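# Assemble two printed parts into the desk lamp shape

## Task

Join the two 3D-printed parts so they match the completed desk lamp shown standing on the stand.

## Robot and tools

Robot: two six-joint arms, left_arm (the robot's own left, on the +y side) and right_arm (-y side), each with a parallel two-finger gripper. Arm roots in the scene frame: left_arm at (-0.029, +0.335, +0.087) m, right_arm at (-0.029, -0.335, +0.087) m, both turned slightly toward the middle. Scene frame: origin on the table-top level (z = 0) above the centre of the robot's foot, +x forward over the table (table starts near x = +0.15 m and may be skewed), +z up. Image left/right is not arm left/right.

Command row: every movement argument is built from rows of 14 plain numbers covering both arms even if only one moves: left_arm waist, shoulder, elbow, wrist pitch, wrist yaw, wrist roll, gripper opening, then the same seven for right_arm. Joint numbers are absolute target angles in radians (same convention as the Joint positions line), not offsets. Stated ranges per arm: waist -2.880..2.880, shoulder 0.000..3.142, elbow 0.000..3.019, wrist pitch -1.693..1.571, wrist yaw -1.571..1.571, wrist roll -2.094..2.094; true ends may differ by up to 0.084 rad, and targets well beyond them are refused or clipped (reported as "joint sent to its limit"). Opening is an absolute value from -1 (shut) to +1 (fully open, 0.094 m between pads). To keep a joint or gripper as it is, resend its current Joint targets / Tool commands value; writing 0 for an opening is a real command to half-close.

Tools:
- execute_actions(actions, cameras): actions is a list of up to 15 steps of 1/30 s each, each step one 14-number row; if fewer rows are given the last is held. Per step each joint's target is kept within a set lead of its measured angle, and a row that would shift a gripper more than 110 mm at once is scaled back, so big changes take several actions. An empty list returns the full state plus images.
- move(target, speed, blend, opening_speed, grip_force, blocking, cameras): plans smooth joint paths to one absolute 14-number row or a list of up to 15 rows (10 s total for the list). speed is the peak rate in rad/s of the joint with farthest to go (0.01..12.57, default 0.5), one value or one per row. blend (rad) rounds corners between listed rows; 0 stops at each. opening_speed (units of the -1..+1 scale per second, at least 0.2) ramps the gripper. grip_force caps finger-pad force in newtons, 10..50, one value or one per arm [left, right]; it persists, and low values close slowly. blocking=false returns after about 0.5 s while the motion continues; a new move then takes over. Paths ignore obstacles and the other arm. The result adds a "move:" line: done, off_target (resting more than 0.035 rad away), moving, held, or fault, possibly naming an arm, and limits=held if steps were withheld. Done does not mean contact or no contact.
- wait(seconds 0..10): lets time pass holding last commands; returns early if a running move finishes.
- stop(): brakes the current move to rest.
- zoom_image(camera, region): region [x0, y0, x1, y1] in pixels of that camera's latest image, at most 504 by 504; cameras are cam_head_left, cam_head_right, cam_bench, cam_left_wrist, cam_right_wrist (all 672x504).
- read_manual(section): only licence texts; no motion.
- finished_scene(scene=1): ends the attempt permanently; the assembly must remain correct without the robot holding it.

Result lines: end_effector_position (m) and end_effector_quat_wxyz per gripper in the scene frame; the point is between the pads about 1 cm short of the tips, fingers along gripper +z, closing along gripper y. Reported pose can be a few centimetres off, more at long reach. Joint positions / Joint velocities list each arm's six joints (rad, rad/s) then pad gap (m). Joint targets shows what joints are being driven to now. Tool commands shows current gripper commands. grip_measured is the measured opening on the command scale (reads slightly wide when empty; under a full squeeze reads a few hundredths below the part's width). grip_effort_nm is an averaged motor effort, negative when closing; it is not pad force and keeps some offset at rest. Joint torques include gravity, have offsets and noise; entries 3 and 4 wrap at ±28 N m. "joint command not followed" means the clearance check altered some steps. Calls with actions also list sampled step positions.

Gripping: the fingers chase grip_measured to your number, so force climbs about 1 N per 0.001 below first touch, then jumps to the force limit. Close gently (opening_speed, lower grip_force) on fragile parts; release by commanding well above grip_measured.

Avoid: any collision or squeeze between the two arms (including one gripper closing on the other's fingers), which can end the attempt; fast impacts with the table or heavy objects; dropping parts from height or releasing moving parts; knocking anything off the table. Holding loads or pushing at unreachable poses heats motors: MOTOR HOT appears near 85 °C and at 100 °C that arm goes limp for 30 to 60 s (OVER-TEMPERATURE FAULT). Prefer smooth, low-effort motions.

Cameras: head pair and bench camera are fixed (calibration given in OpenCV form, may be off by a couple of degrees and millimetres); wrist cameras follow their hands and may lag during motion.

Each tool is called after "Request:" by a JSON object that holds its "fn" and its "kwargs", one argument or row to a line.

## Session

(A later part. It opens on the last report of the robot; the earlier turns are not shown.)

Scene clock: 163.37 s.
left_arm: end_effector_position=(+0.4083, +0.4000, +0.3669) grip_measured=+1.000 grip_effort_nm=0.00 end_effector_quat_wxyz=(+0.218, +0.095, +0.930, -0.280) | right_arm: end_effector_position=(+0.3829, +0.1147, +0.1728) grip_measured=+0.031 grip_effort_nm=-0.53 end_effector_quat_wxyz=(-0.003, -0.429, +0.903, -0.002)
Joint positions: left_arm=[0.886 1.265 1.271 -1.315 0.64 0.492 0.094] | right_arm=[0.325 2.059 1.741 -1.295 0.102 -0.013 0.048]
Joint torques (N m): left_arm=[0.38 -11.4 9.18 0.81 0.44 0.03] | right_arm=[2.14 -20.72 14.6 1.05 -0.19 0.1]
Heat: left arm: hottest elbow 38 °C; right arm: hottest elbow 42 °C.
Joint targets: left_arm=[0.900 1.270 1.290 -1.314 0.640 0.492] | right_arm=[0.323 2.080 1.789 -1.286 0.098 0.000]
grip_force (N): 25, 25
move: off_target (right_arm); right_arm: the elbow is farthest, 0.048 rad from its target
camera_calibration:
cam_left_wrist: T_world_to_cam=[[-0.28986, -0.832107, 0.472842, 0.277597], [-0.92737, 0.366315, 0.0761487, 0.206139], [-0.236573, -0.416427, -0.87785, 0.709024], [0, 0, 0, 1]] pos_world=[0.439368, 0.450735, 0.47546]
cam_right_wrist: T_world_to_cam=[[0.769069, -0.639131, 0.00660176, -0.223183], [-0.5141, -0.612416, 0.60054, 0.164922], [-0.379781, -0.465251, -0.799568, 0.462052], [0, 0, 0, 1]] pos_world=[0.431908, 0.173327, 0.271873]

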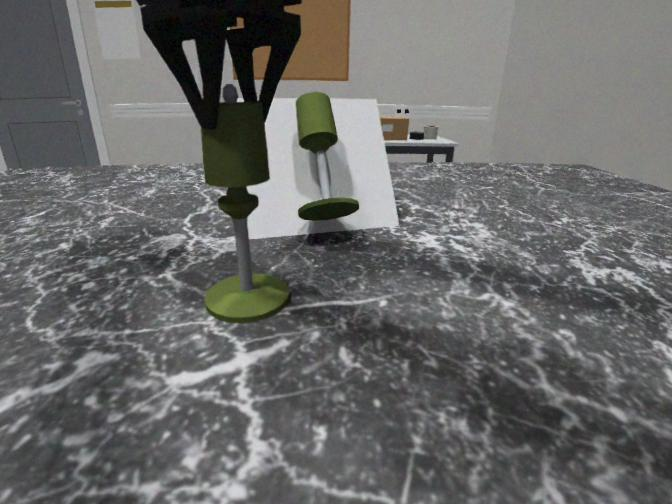

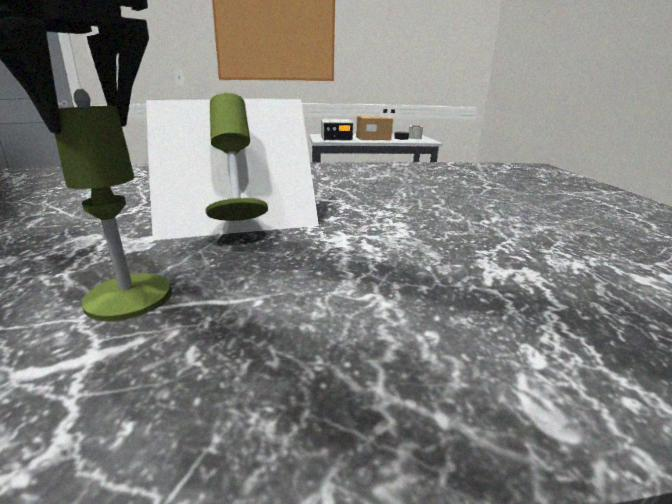

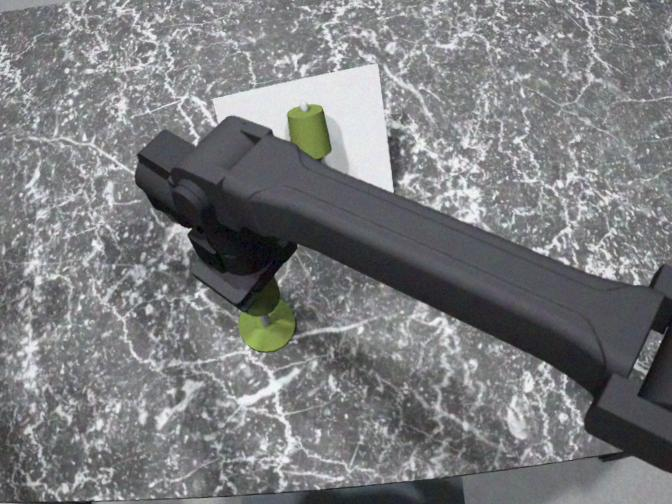

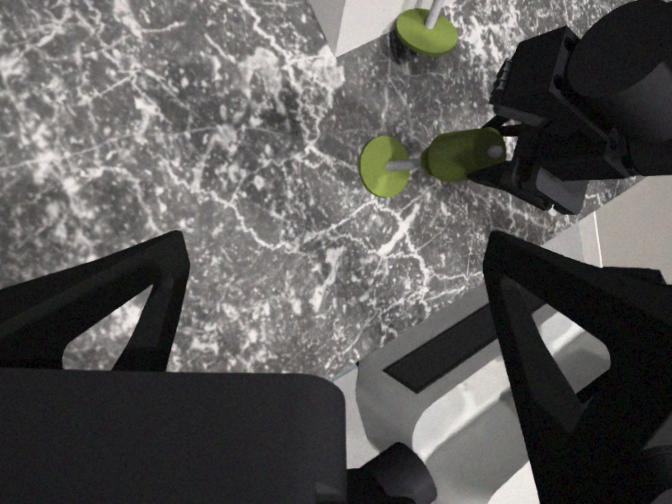

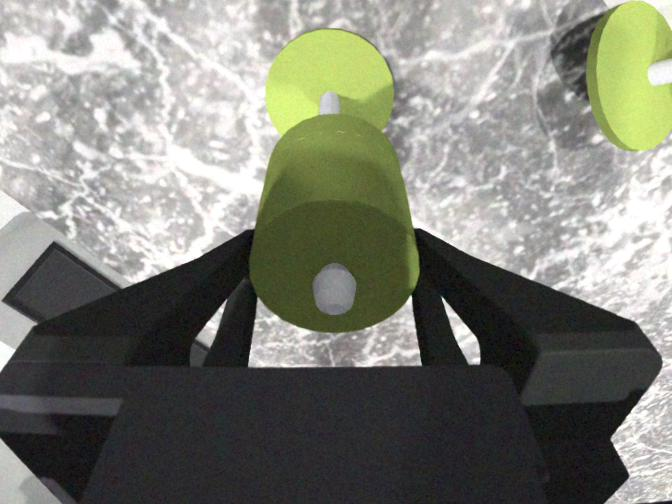

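Request:
{"fn": "move", "kwargs": {
  "target": [0.9,1.27,1.29,-1.314,0.64,0.492,1,0.321,2.096,1.755,-1.236,0.098,0,-0.25],
  "speed": 0.1,
  "cameras": ["all"]
}}

Request:
{"fn": "zoom_image", "kwargs": {
  "camera": "cam_head_left",
  "region": [180, 80, 320, 240]
}}

Request:
{"fn": "zoom_image", "kwargs": {
  "camera": "cam_head_right",
  "region": [40, 80, 180, 240]
}}

Scene clock: 175.63 s.
left_arm: end_effector_position=(+0.4083, +0.4000, +0.3669) grip_measured=+1.000 grip_effort_nm=0.00 end_effector_quat_wxyz=(+0.218, +0.095, +0.930, -0.280) | right_arm: end_effector_position=(+0.3893, +0.1226, +0.1713) grip_measured=+0.031 grip_effort_nm=-0.53 end_effector_quat_wxyz=(+0.014, -0.427, +0.904, +0.006)
Joint positions: left_arm=[0.886 1.265 1.271 -1.315 0.64 0.492 0.094] | right_arm=[0.325 2.062 1.741 -1.254 0.102 -0.013 0.048]
Joint torques (N m): left_arm=[0.56 -11.28 9.17 0.77 0.46 0.01] | right_arm=[1.9 -19.55 11.7 1.54 -0.19 0.1]
Heat: left arm: hottest elbow 38 °C; right arm: hottest elbow 42 °C.
Joint targets: left_arm=[0.900 1.270 1.290 -1.314 0.640 0.492] | right_arm=[0.321 2.096 1.755 -1.236 0.098 0.000]
grip_force (N): 25, 25
move: done
camera_calibration:
cam_left_wrist: T_world_to_cam=[[-0.28986, -0.832107, 0.472842, 0.277597], [-0.92737, 0.366315, 0.0761487, 0.206139], [-0.236573, -0.416427, -0.87785, 0.709024], [0, 0, 0, 1]] pos_world=[0.439368, 0.450735, 0.47546]
cam_right_wrist: T_world_to_cam=[[0.766438, -0.642284, 0.00663813, -0.221641], [-0.531008, -0.62777, 0.569153, 0.187691], [-0.36139, -0.439745, -0.822205, 0.460596], [0, 0, 0, 1]] pos_world=[0.435995, 0.178015, 0.273351]

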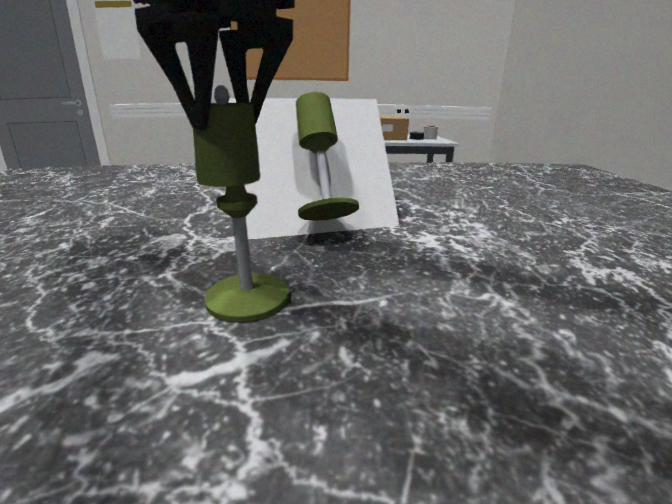

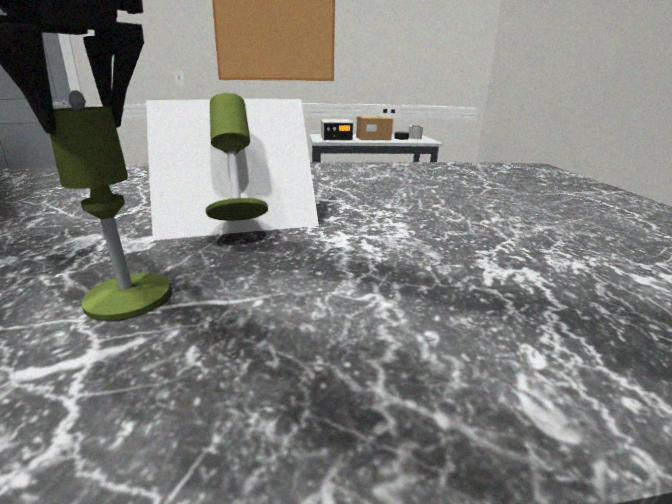

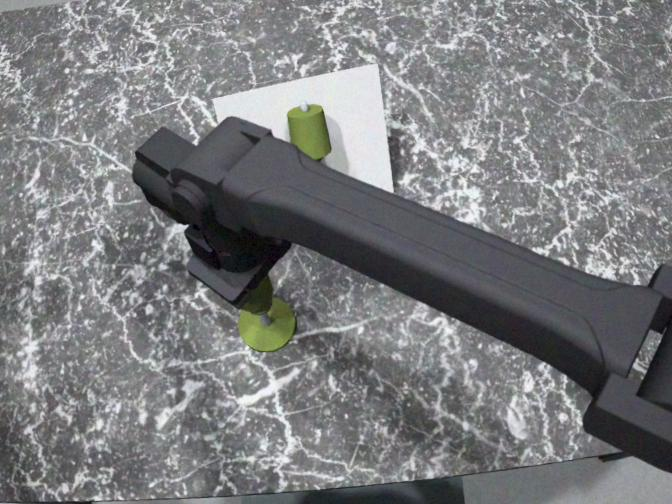

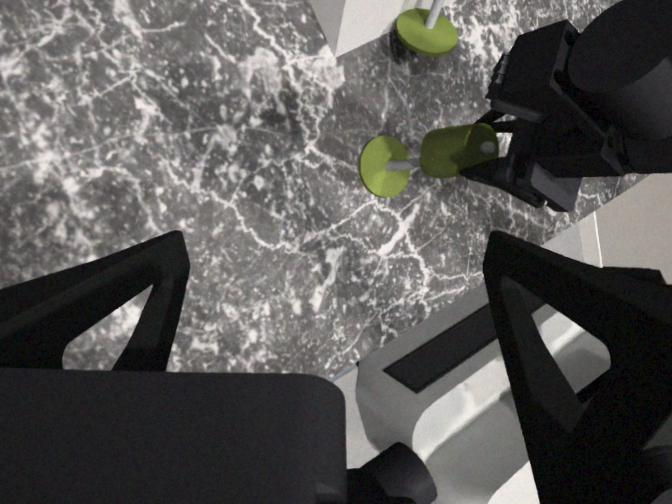

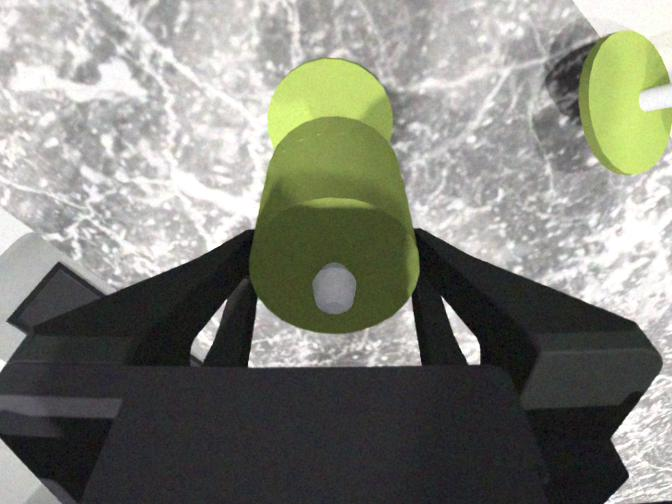

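Scaled by 3.150 from the camera's 672x504 image, which has a finer 960x720 frame.

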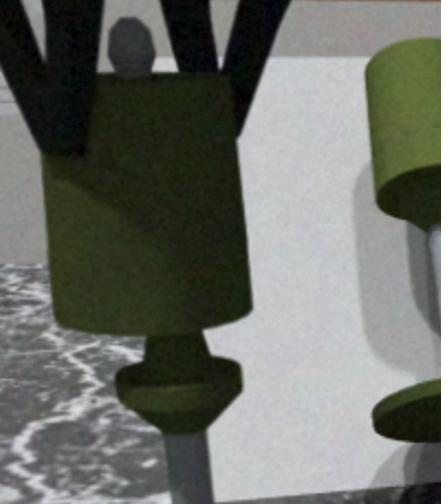

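Scaled by 3.150 from the camera's 672x504 image, which has a finer 960x720 frame.

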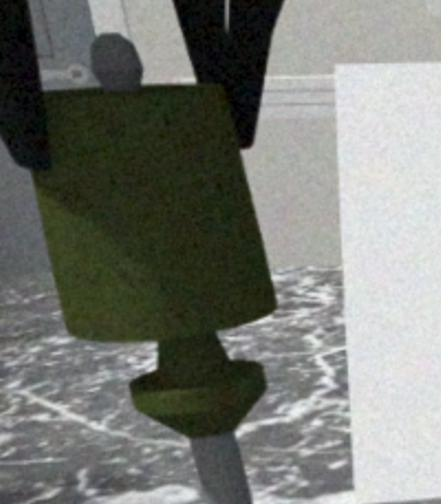

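Request:
{"fn": "move", "kwargs": {
  "target": [0.9,1.27,1.29,-1.314,0.64,0.492,1,0.321,2.096,1.705,-1.226,0.098,0,-0.25],
  "speed": 0.1,
  "cameras": ["all"]
}}

Request:
{"fn": "zoom_image", "kwargs": {
  "camera": "cam_head_left",
  "region": [180, 80, 320, 240]
}}

Request:
{"fn": "zoom_image", "kwargs": {
  "camera": "cam_head_right",
  "region": [40, 80, 180, 240]
}}

Scene clock: 189.17 s.
left_arm: end_effector_position=(+0.4083, +0.4000, +0.3669) grip_measured=+1.000 grip_effort_nm=0.00 end_effector_quat_wxyz=(+0.218, +0.095, +0.930, -0.280) | right_arm: end_effector_position=(+0.3838, +0.1187, +0.1557) grip_measured=+0.031 grip_effort_nm=-0.53 end_effector_quat_wxyz=(+0.007, -0.428, +0.904, +0.003)
Joint positions: left_arm=[0.886 1.265 1.271 -1.315 0.64 0.492 0.094] | right_arm=[0.325 2.068 1.709 -1.231 0.101 -0.013 0.048]
Joint torques (N m): left_arm=[0.5 -11.34 9.16 0.79 0.45 0.02] | right_arm=[1.96 -19.96 10.04 0.94 -0.18 0.09]
Heat: left arm: hottest elbow 38 °C; right arm: hottest elbow 41 °C.
Joint targets: left_arm=[0.900 1.270 1.290 -1.314 0.640 0.492] | right_arm=[0.321 2.096 1.705 -1.226 0.098 0.000]
grip_force (N): 25, 25
move: done
camera_calibration:
cam_left_wrist: T_world_to_cam=[[-0.28986, -0.832107, 0.472842, 0.277597], [-0.92737, 0.366315, 0.0761487, 0.206139], [-0.236573, -0.416427, -0.87785, 0.709024], [0, 0, 0, 1]] pos_world=[0.439368, 0.450735, 0.47546]
cam_right_wrist: T_world_to_cam=[[0.767515, -0.641004, 0.00585913, -0.220242], [-0.523786, -0.621841, 0.582205, 0.185727], [-0.369552, -0.44992, -0.813021, 0.446975], [0, 0, 0, 1]] pos_world=[0.4315, 0.17542, 0.256559]

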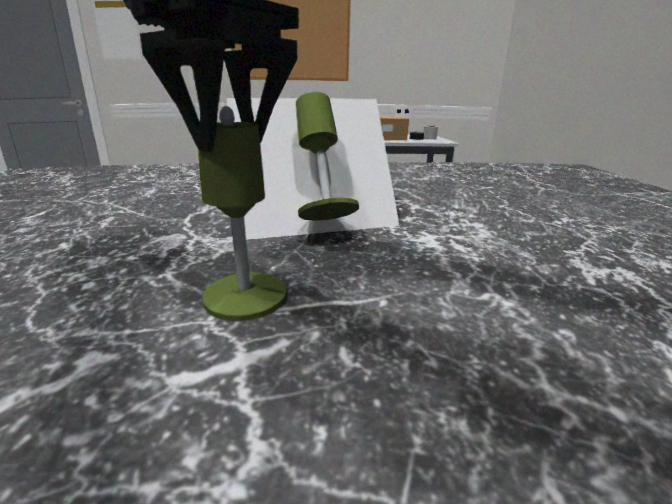

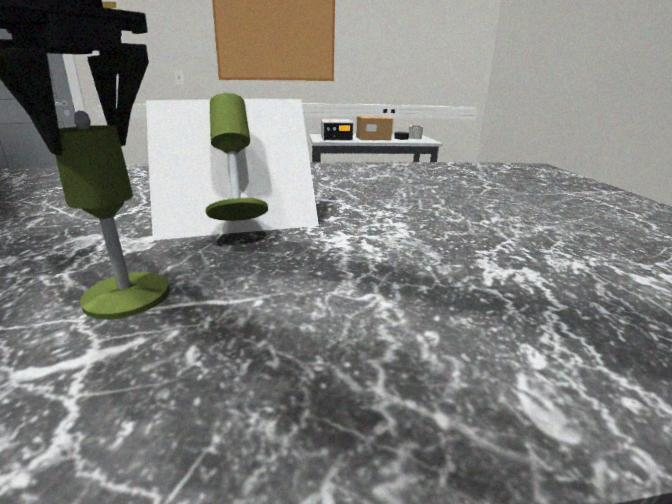

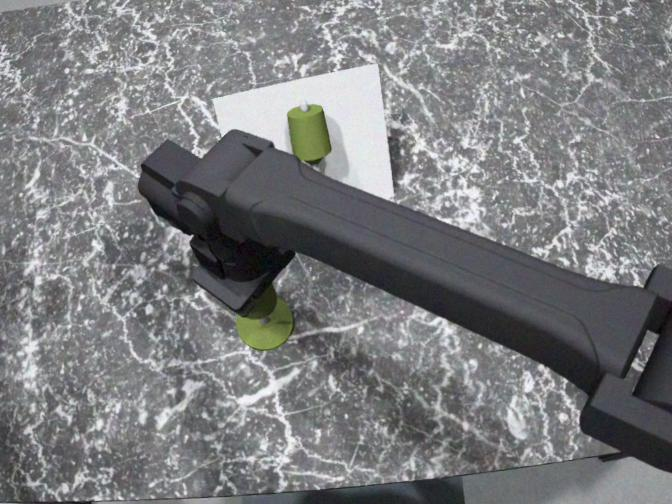

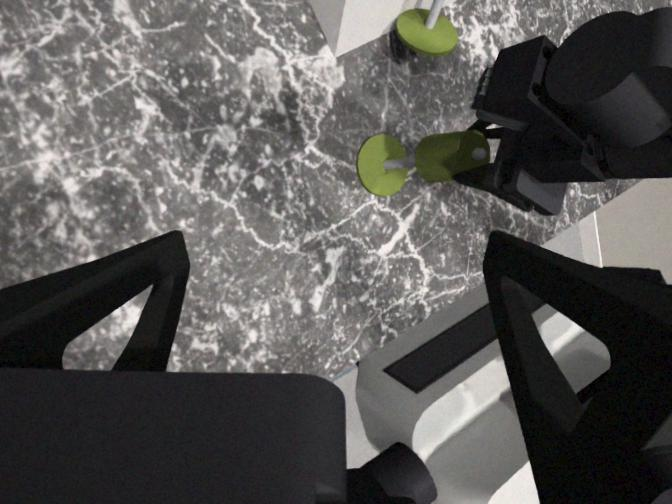

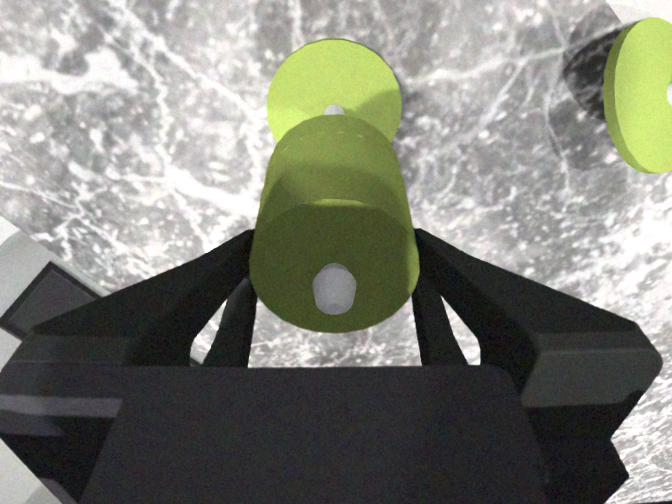

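Scaled by 3.150 from the camera's 672x504 image, which has a finer 960x720 frame.

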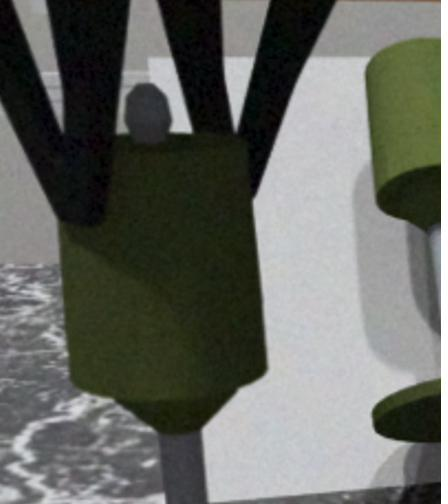

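Scaled by 3.150 from the camera's 672x504 image, which has a finer 960x720 frame.

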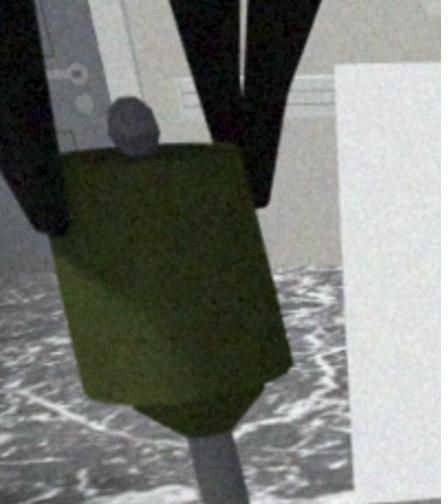

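Request:
{"fn": "move", "kwargs": {
  "target": [0.9,1.27,1.29,-1.314,0.64,0.492,1,0.323,2.108,1.692,-1.242,0.098,0,-0.25],
  "speed": 0.1,
  "cameras": ["cam_head_left","cam_head_right","cam_right_wrist"]
}}

Request:
{"fn": "zoom_image", "kwargs": {
  "camera": "cam_head_left",
  "region": [180, 80, 320, 240]
}}

Request:
{"fn": "zoom_image", "kwargs": {
  "camera": "cam_head_right",
  "region": [40, 80, 180, 240]
}}

Scene clock: 196.63 s.
left_arm: end_effector_position=(+0.4083, +0.4000, +0.3669) grip_measured=+1.000 grip_effort_nm=0.00 end_effector_quat_wxyz=(+0.218, +0.095, +0.930, -0.280) | right_arm: end_effector_position=(+0.3838, +0.1187, +0.1557) grip_measured=+0.031 grip_effort_nm=-0.53 end_effector_quat_wxyz=(+0.007, -0.428, +0.904, +0.003)
Joint positions: left_arm=[0.886 1.265 1.271 -1.315 0.64 0.492 0.094] | right_arm=[0.325 2.068 1.709 -1.231 0.101 -0.013 0.048]
Joint torques (N m): left_arm=[0.5 -11.34 9.24 0.8 0.45 0.03] | right_arm=[2.08 -18.96 8.95 0.18 -0.17 0.1]
Heat: left arm: hottest elbow 38 °C; right arm: hottest elbow 41 °C.
Joint targets: left_arm=[0.900 1.270 1.290 -1.314 0.640 0.492] | right_arm=[0.323 2.108 1.692 -1.242 0.098 0.000]
grip_force (N): 25, 25
move: off_target (right_arm); right_arm: the shoulder is farthest, 0.040 rad from its target
camera_calibration:
cam_right_wrist: T_world_to_cam=[[0.767515, -0.641004, 0.00585913, -0.220242], [-0.523786, -0.621841, 0.582205, 0.185727], [-0.369552, -0.44992, -0.813021, 0.446975], [0, 0, 0, 1]] pos_world=[0.4315, 0.17542, 0.256559]
Images, in order (width x height): cam_head_left 672x504, cam_head_right 672x504, cam_right_wrist 672x504.

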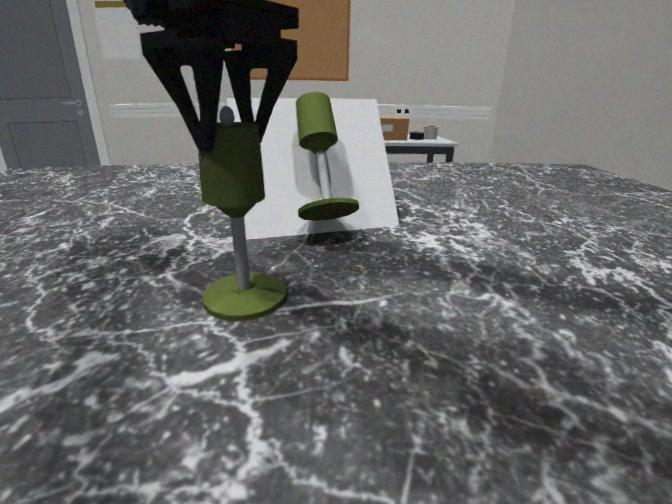

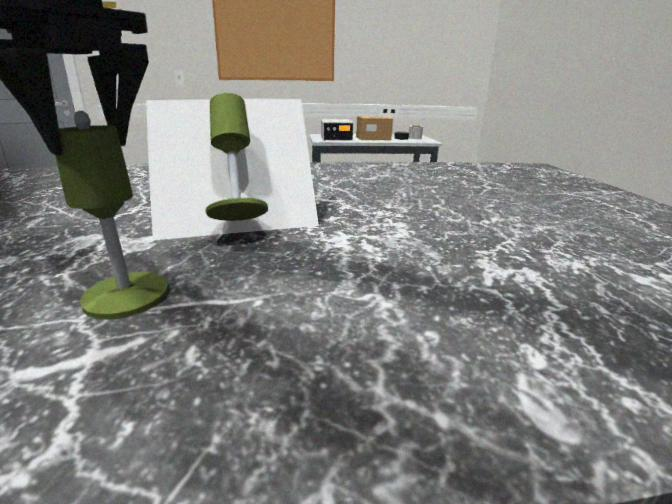

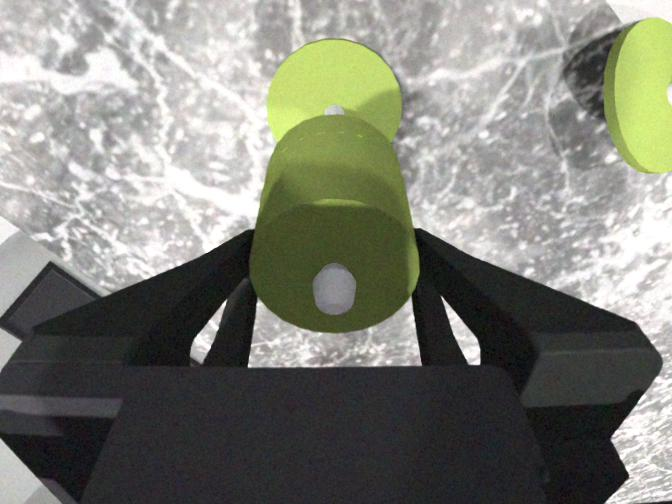

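Scaled by 3.150 from the camera's 672x504 image, which has a finer 960x720 frame.

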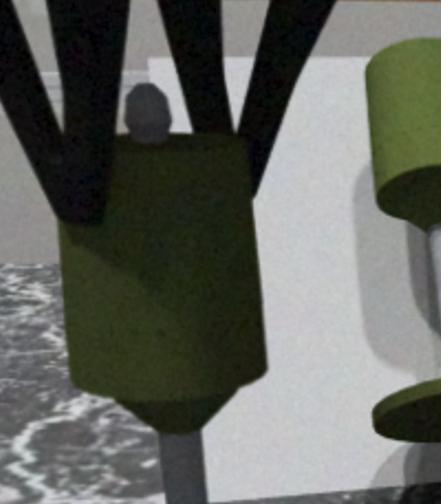

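Scaled by 3.150 from the camera's 672x504 image, which has a finer 960x720 frame.

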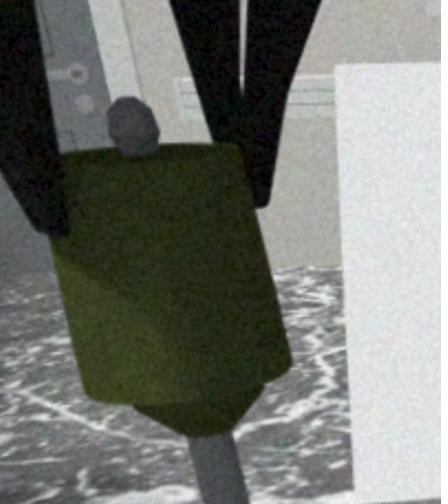

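Request:
{"fn": "move", "kwargs": {
  "target": [0.9,1.27,1.29,-1.314,0.64,0.492,1,0.323,2.118,1.672,-1.240,0.098,0,-0.25],
  "speed": 0.1,
  "cameras": ["cam_head_left","cam_head_right"]
}}

Request:
{"fn": "zoom_image", "kwargs": {
  "camera": "cam_head_left",
  "region": [180, 80, 320, 240]
}}

Scene clock: 199.93 s.
left_arm: end_effector_position=(+0.4083, +0.4000, +0.3669) grip_measured=+1.000 grip_effort_nm=0.00 end_effector_quat_wxyz=(+0.218, +0.095, +0.930, -0.280) | right_arm: end_effector_position=(+0.3828, +0.1177, +0.1543) grip_measured=+0.031 grip_effort_nm=-0.53 end_effector_quat_wxyz=(+0.005, -0.428, +0.904, +0.002)
Joint positions: left_arm=[0.886 1.265 1.271 -1.315 0.64 0.492 0.094] | right_arm=[0.325 2.068 1.705 -1.231 0.101 -0.013 0.048]
Joint torques (N m): left_arm=[0.38 -11.22 9.14 0.88 0.45 0.02] | right_arm=[2.14 -18.14 7.47 0.25 -0.17 0.1]
Heat: left arm: hottest elbow 38 °C; right arm: hottest elbow 40 °C.
Joint targets: left_arm=[0.900 1.270 1.290 -1.314 0.640 0.492] | right_arm=[0.323 2.118 1.672 -1.240 0.098 0.000]
grip_force (N): 25, 25
move: off_target (right_arm); right_arm: the shoulder is farthest, 0.050 rad from its target
Images, in order (width x height): cam_head_left 672x504, cam_head_right 672x504.

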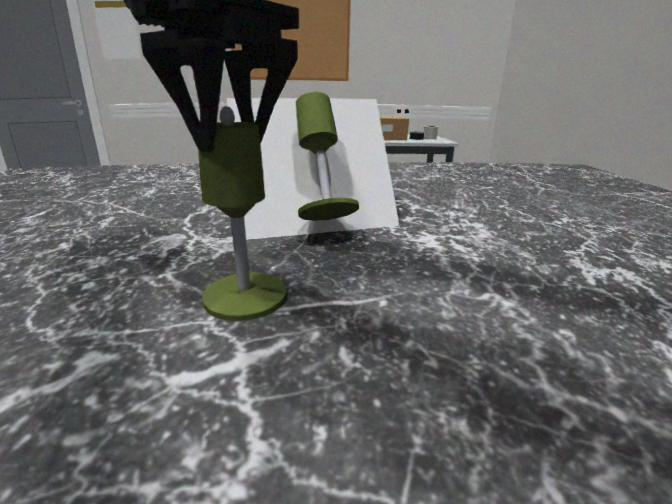

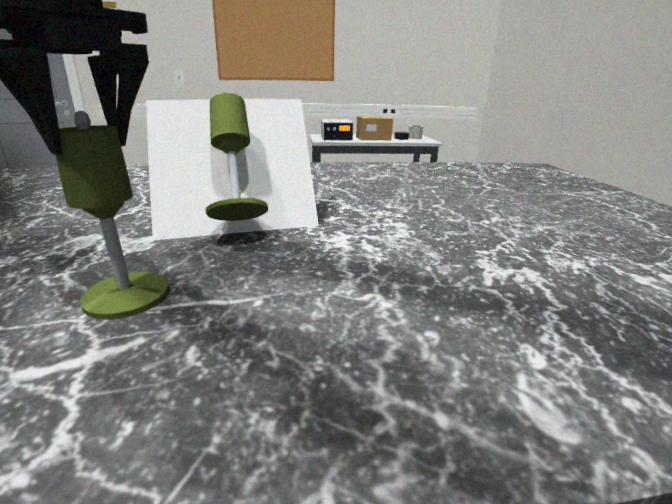

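Scaled by 3.150 from the camera's 672x504 image, which has a finer 960x720 frame.

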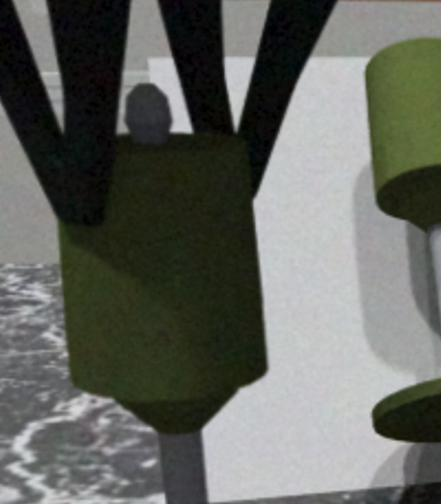

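Request:
{"fn": "move", "kwargs": {
  "target": [
    [0.9,1.27,1.29,-1.314,0.64,0.492,1,0.323,2.098,1.704,-1.233,0.098,0,-0.25],
    [0.9,1.27,1.29,-1.314,0.64,0.492,1,0.323,2.098,1.704,-1.233,0.098,0,0.7]
  ],
  "speed": 0.1,
  "opening_speed": 0.6,
  "cameras": ["all"]
}}

Request:
{"fn": "zoom_image", "kwargs": {
  "camera": "cam_head_left",
  "region": [180, 80, 320, 240]
}}

Scene clock: 207.20 s.
left_arm: end_effector_position=(+0.4083, +0.4000, +0.3669) grip_measured=+1.000 grip_effort_nm=0.00 end_effector_quat_wxyz=(+0.218, +0.095, +0.930, -0.280) | right_arm: end_effector_position=(+0.3819, +0.1171, +0.1512) grip_measured=+0.698 grip_effort_nm=0.12 end_effector_quat_wxyz=(+0.002, -0.428, +0.904, +0.001)
Joint positions: left_arm=[0.886 1.265 1.271 -1.315 0.64 0.492 0.094] | right_arm=[0.325 2.072 1.703 -1.231 0.101 -0.013 0.08]
Joint torques (N m): left_arm=[0.62 -11.34 9.16 0.8 0.45 0.05] | right_arm=[2.14 -20.13 10.39 0.57 -0.17 0.1]
Heat: left arm: hottest elbow 38 °C; right arm: hottest elbow 39 °C.
Joint targets: left_arm=[0.900 1.270 1.290 -1.314 0.640 0.492] | right_arm=[0.323 2.098 1.704 -1.233 0.098 0.000]
grip_force (N): 25, 25
move: done
camera_calibration:
cam_left_wrist: T_world_to_cam=[[-0.28986, -0.832107, 0.472842, 0.277597], [-0.92737, 0.366315, 0.0761487, 0.206139], [-0.236573, -0.416427, -0.87785, 0.709024], [0, 0, 0, 1]] pos_world=[0.439368, 0.450735, 0.47546]
cam_right_wrist: T_world_to_cam=[[0.768235, -0.640141, 0.00585949, -0.220187], [-0.519409, -0.617941, 0.590223, 0.183056], [-0.374205, -0.456473, -0.807219, 0.443521], [0, 0, 0, 1]] pos_world=[0.430204, 0.174623, 0.251265]

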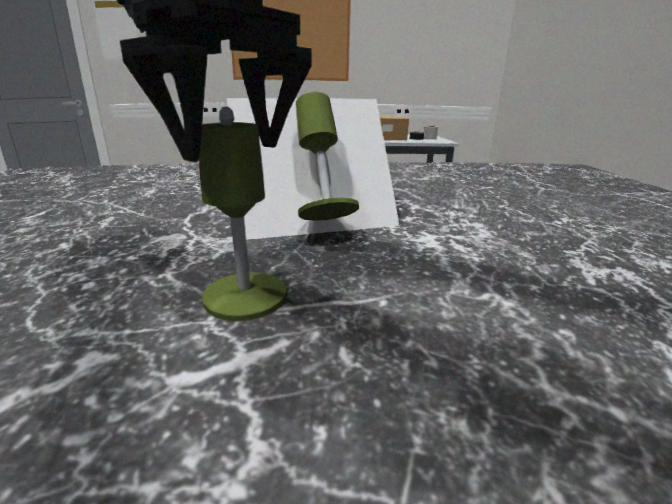

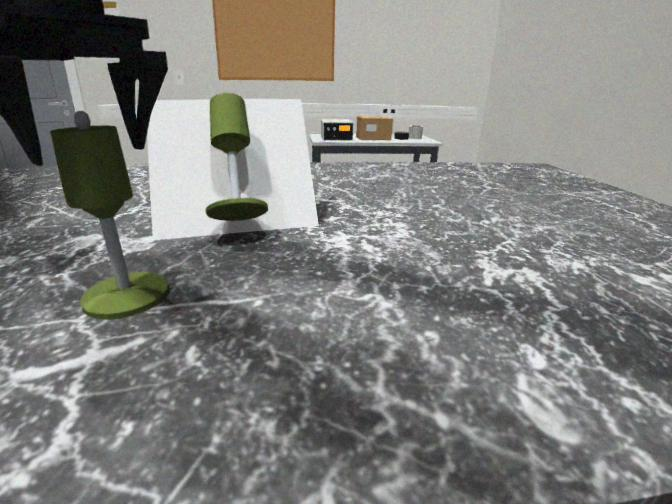

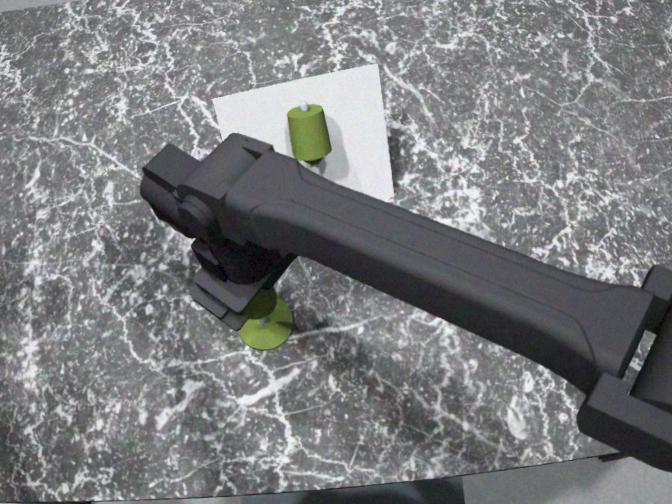

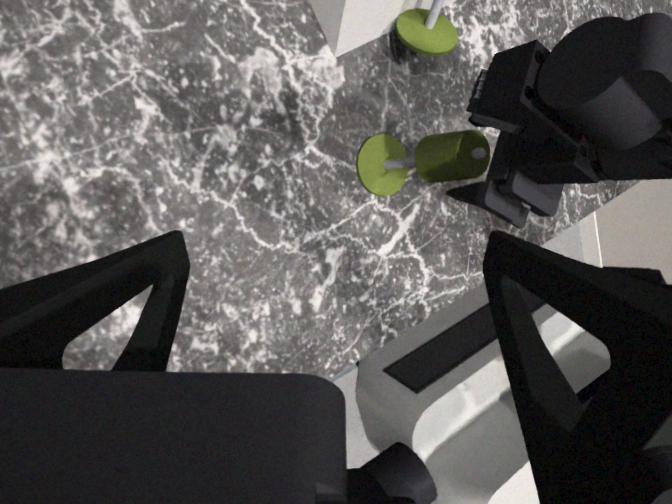

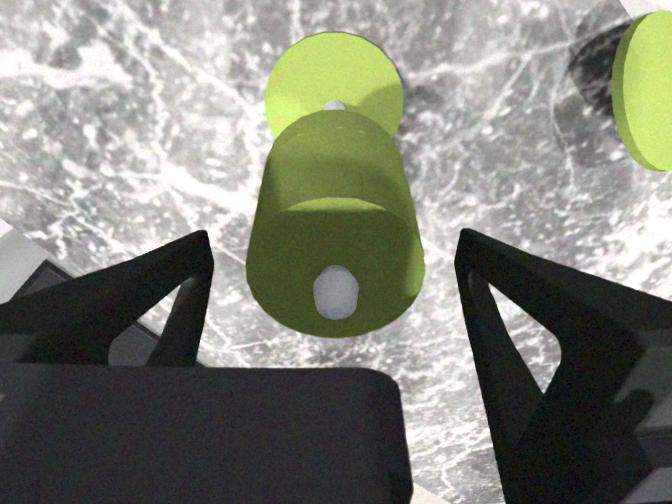

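Scaled by 3.150 from the camera's 672x504 image, which has a finer 960x720 frame.

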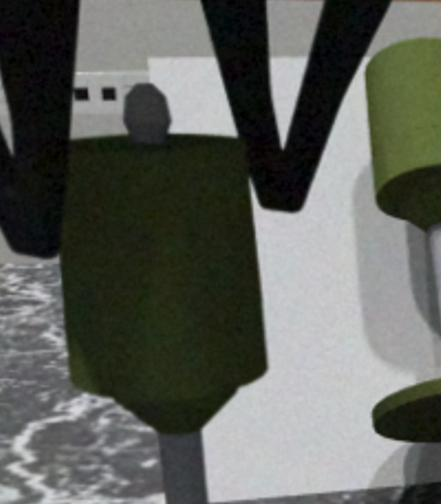

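Request:
{"fn": "move", "kwargs": {
  "target": [
    [0.9,1.27,1.29,-1.314,0.64,0.492,1,0.33,2.052,1.79,-1.318,0.098,0,0.9],
    [0.9,1.27,1.29,-1.314,0.64,0.492,1,0.34,2.02,1.91,-1.475,0.098,0,0.9]
  ],
  "speed": 0.25,
  "blend": [0.03,0],
  "cameras": ["cam_head_left","cam_head_right","cam_left_wrist"]
}}

Request:
{"fn": "zoom_image", "kwargs": {
  "camera": "cam_head_left",
  "region": [180, 80, 320, 240]
}}

Scene clock: 215.50 s.
left_arm: end_effector_position=(+0.4083, +0.4000, +0.3669) grip_measured=+1.000 grip_effort_nm=0.00 end_effector_quat_wxyz=(+0.218, +0.095, +0.930, -0.280) | right_arm: end_effector_position=(+0.3831, +0.1121, +0.2344) grip_measured=+0.898 grip_effort_nm=0.12 end_effector_quat_wxyz=(-0.013, -0.433, +0.901, -0.007)
Joint positions: left_arm=[0.886 1.265 1.271 -1.315 0.64 0.492 0.094] | right_arm=[0.332 2.033 1.864 -1.467 0.101 -0.013 0.089]
Joint torques (N m): left_arm=[0.67 -11.34 9.14 0.76 0.44 0.03] | right_arm=[3.02 -23.24 14.74 0.23 -0.17 0.1]
Heat: left arm: hottest elbow 38 °C; right arm: hottest elbow 39 °C.
Joint targets: left_arm=[0.900 1.270 1.290 -1.314 0.640 0.492] | right_arm=[0.340 2.020 1.910 -1.475 0.098 0.000]
grip_force (N): 25, 25
move: off_target (right_arm); right_arm: the elbow is farthest, 0.046 rad from its target
camera_calibration:
cam_left_wrist: T_world_to_cam=[[-0.28986, -0.832107, 0.472842, 0.277597], [-0.92737, 0.366315, 0.0761487, 0.206139], [-0.236573, -0.416427, -0.87785, 0.709024], [0, 0, 0, 1]] pos_world=[0.439368, 0.450735, 0.47546]
Images, in order (width x height): cam_head_left 672x504, cam_head_right 672x504, cam_left_wrist 672x504.

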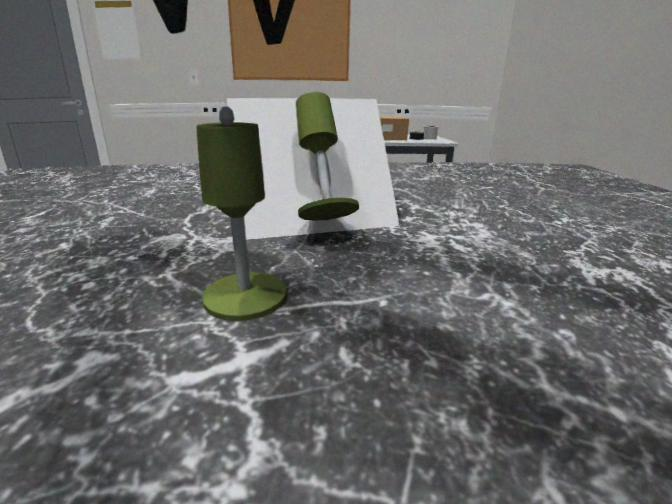

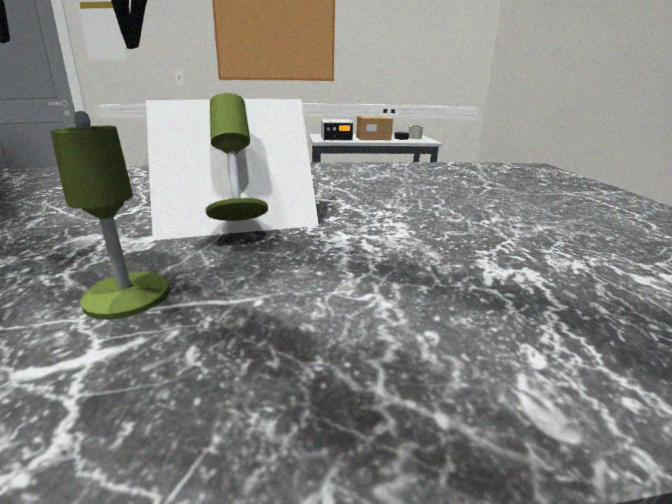

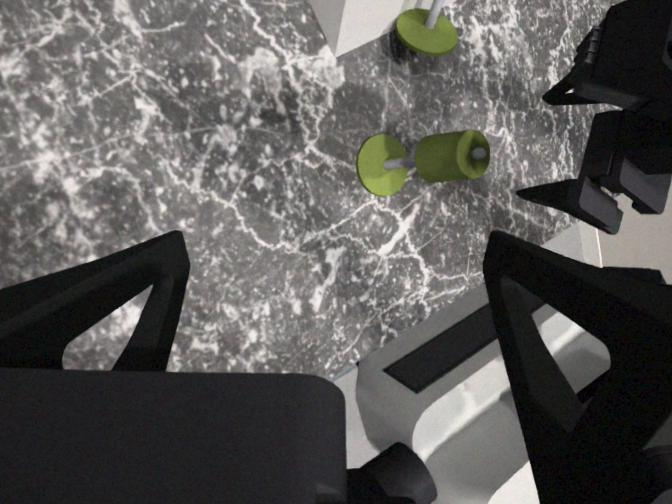

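Scaled by 3.150 from the camera's 672x504 image, which has a finer 960x720 frame.

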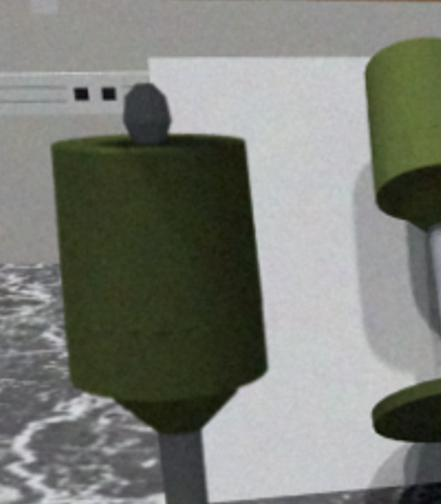

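Request:
{"fn": "finished_scene", "kwargs": {

}}

The scene is finished: the task was done.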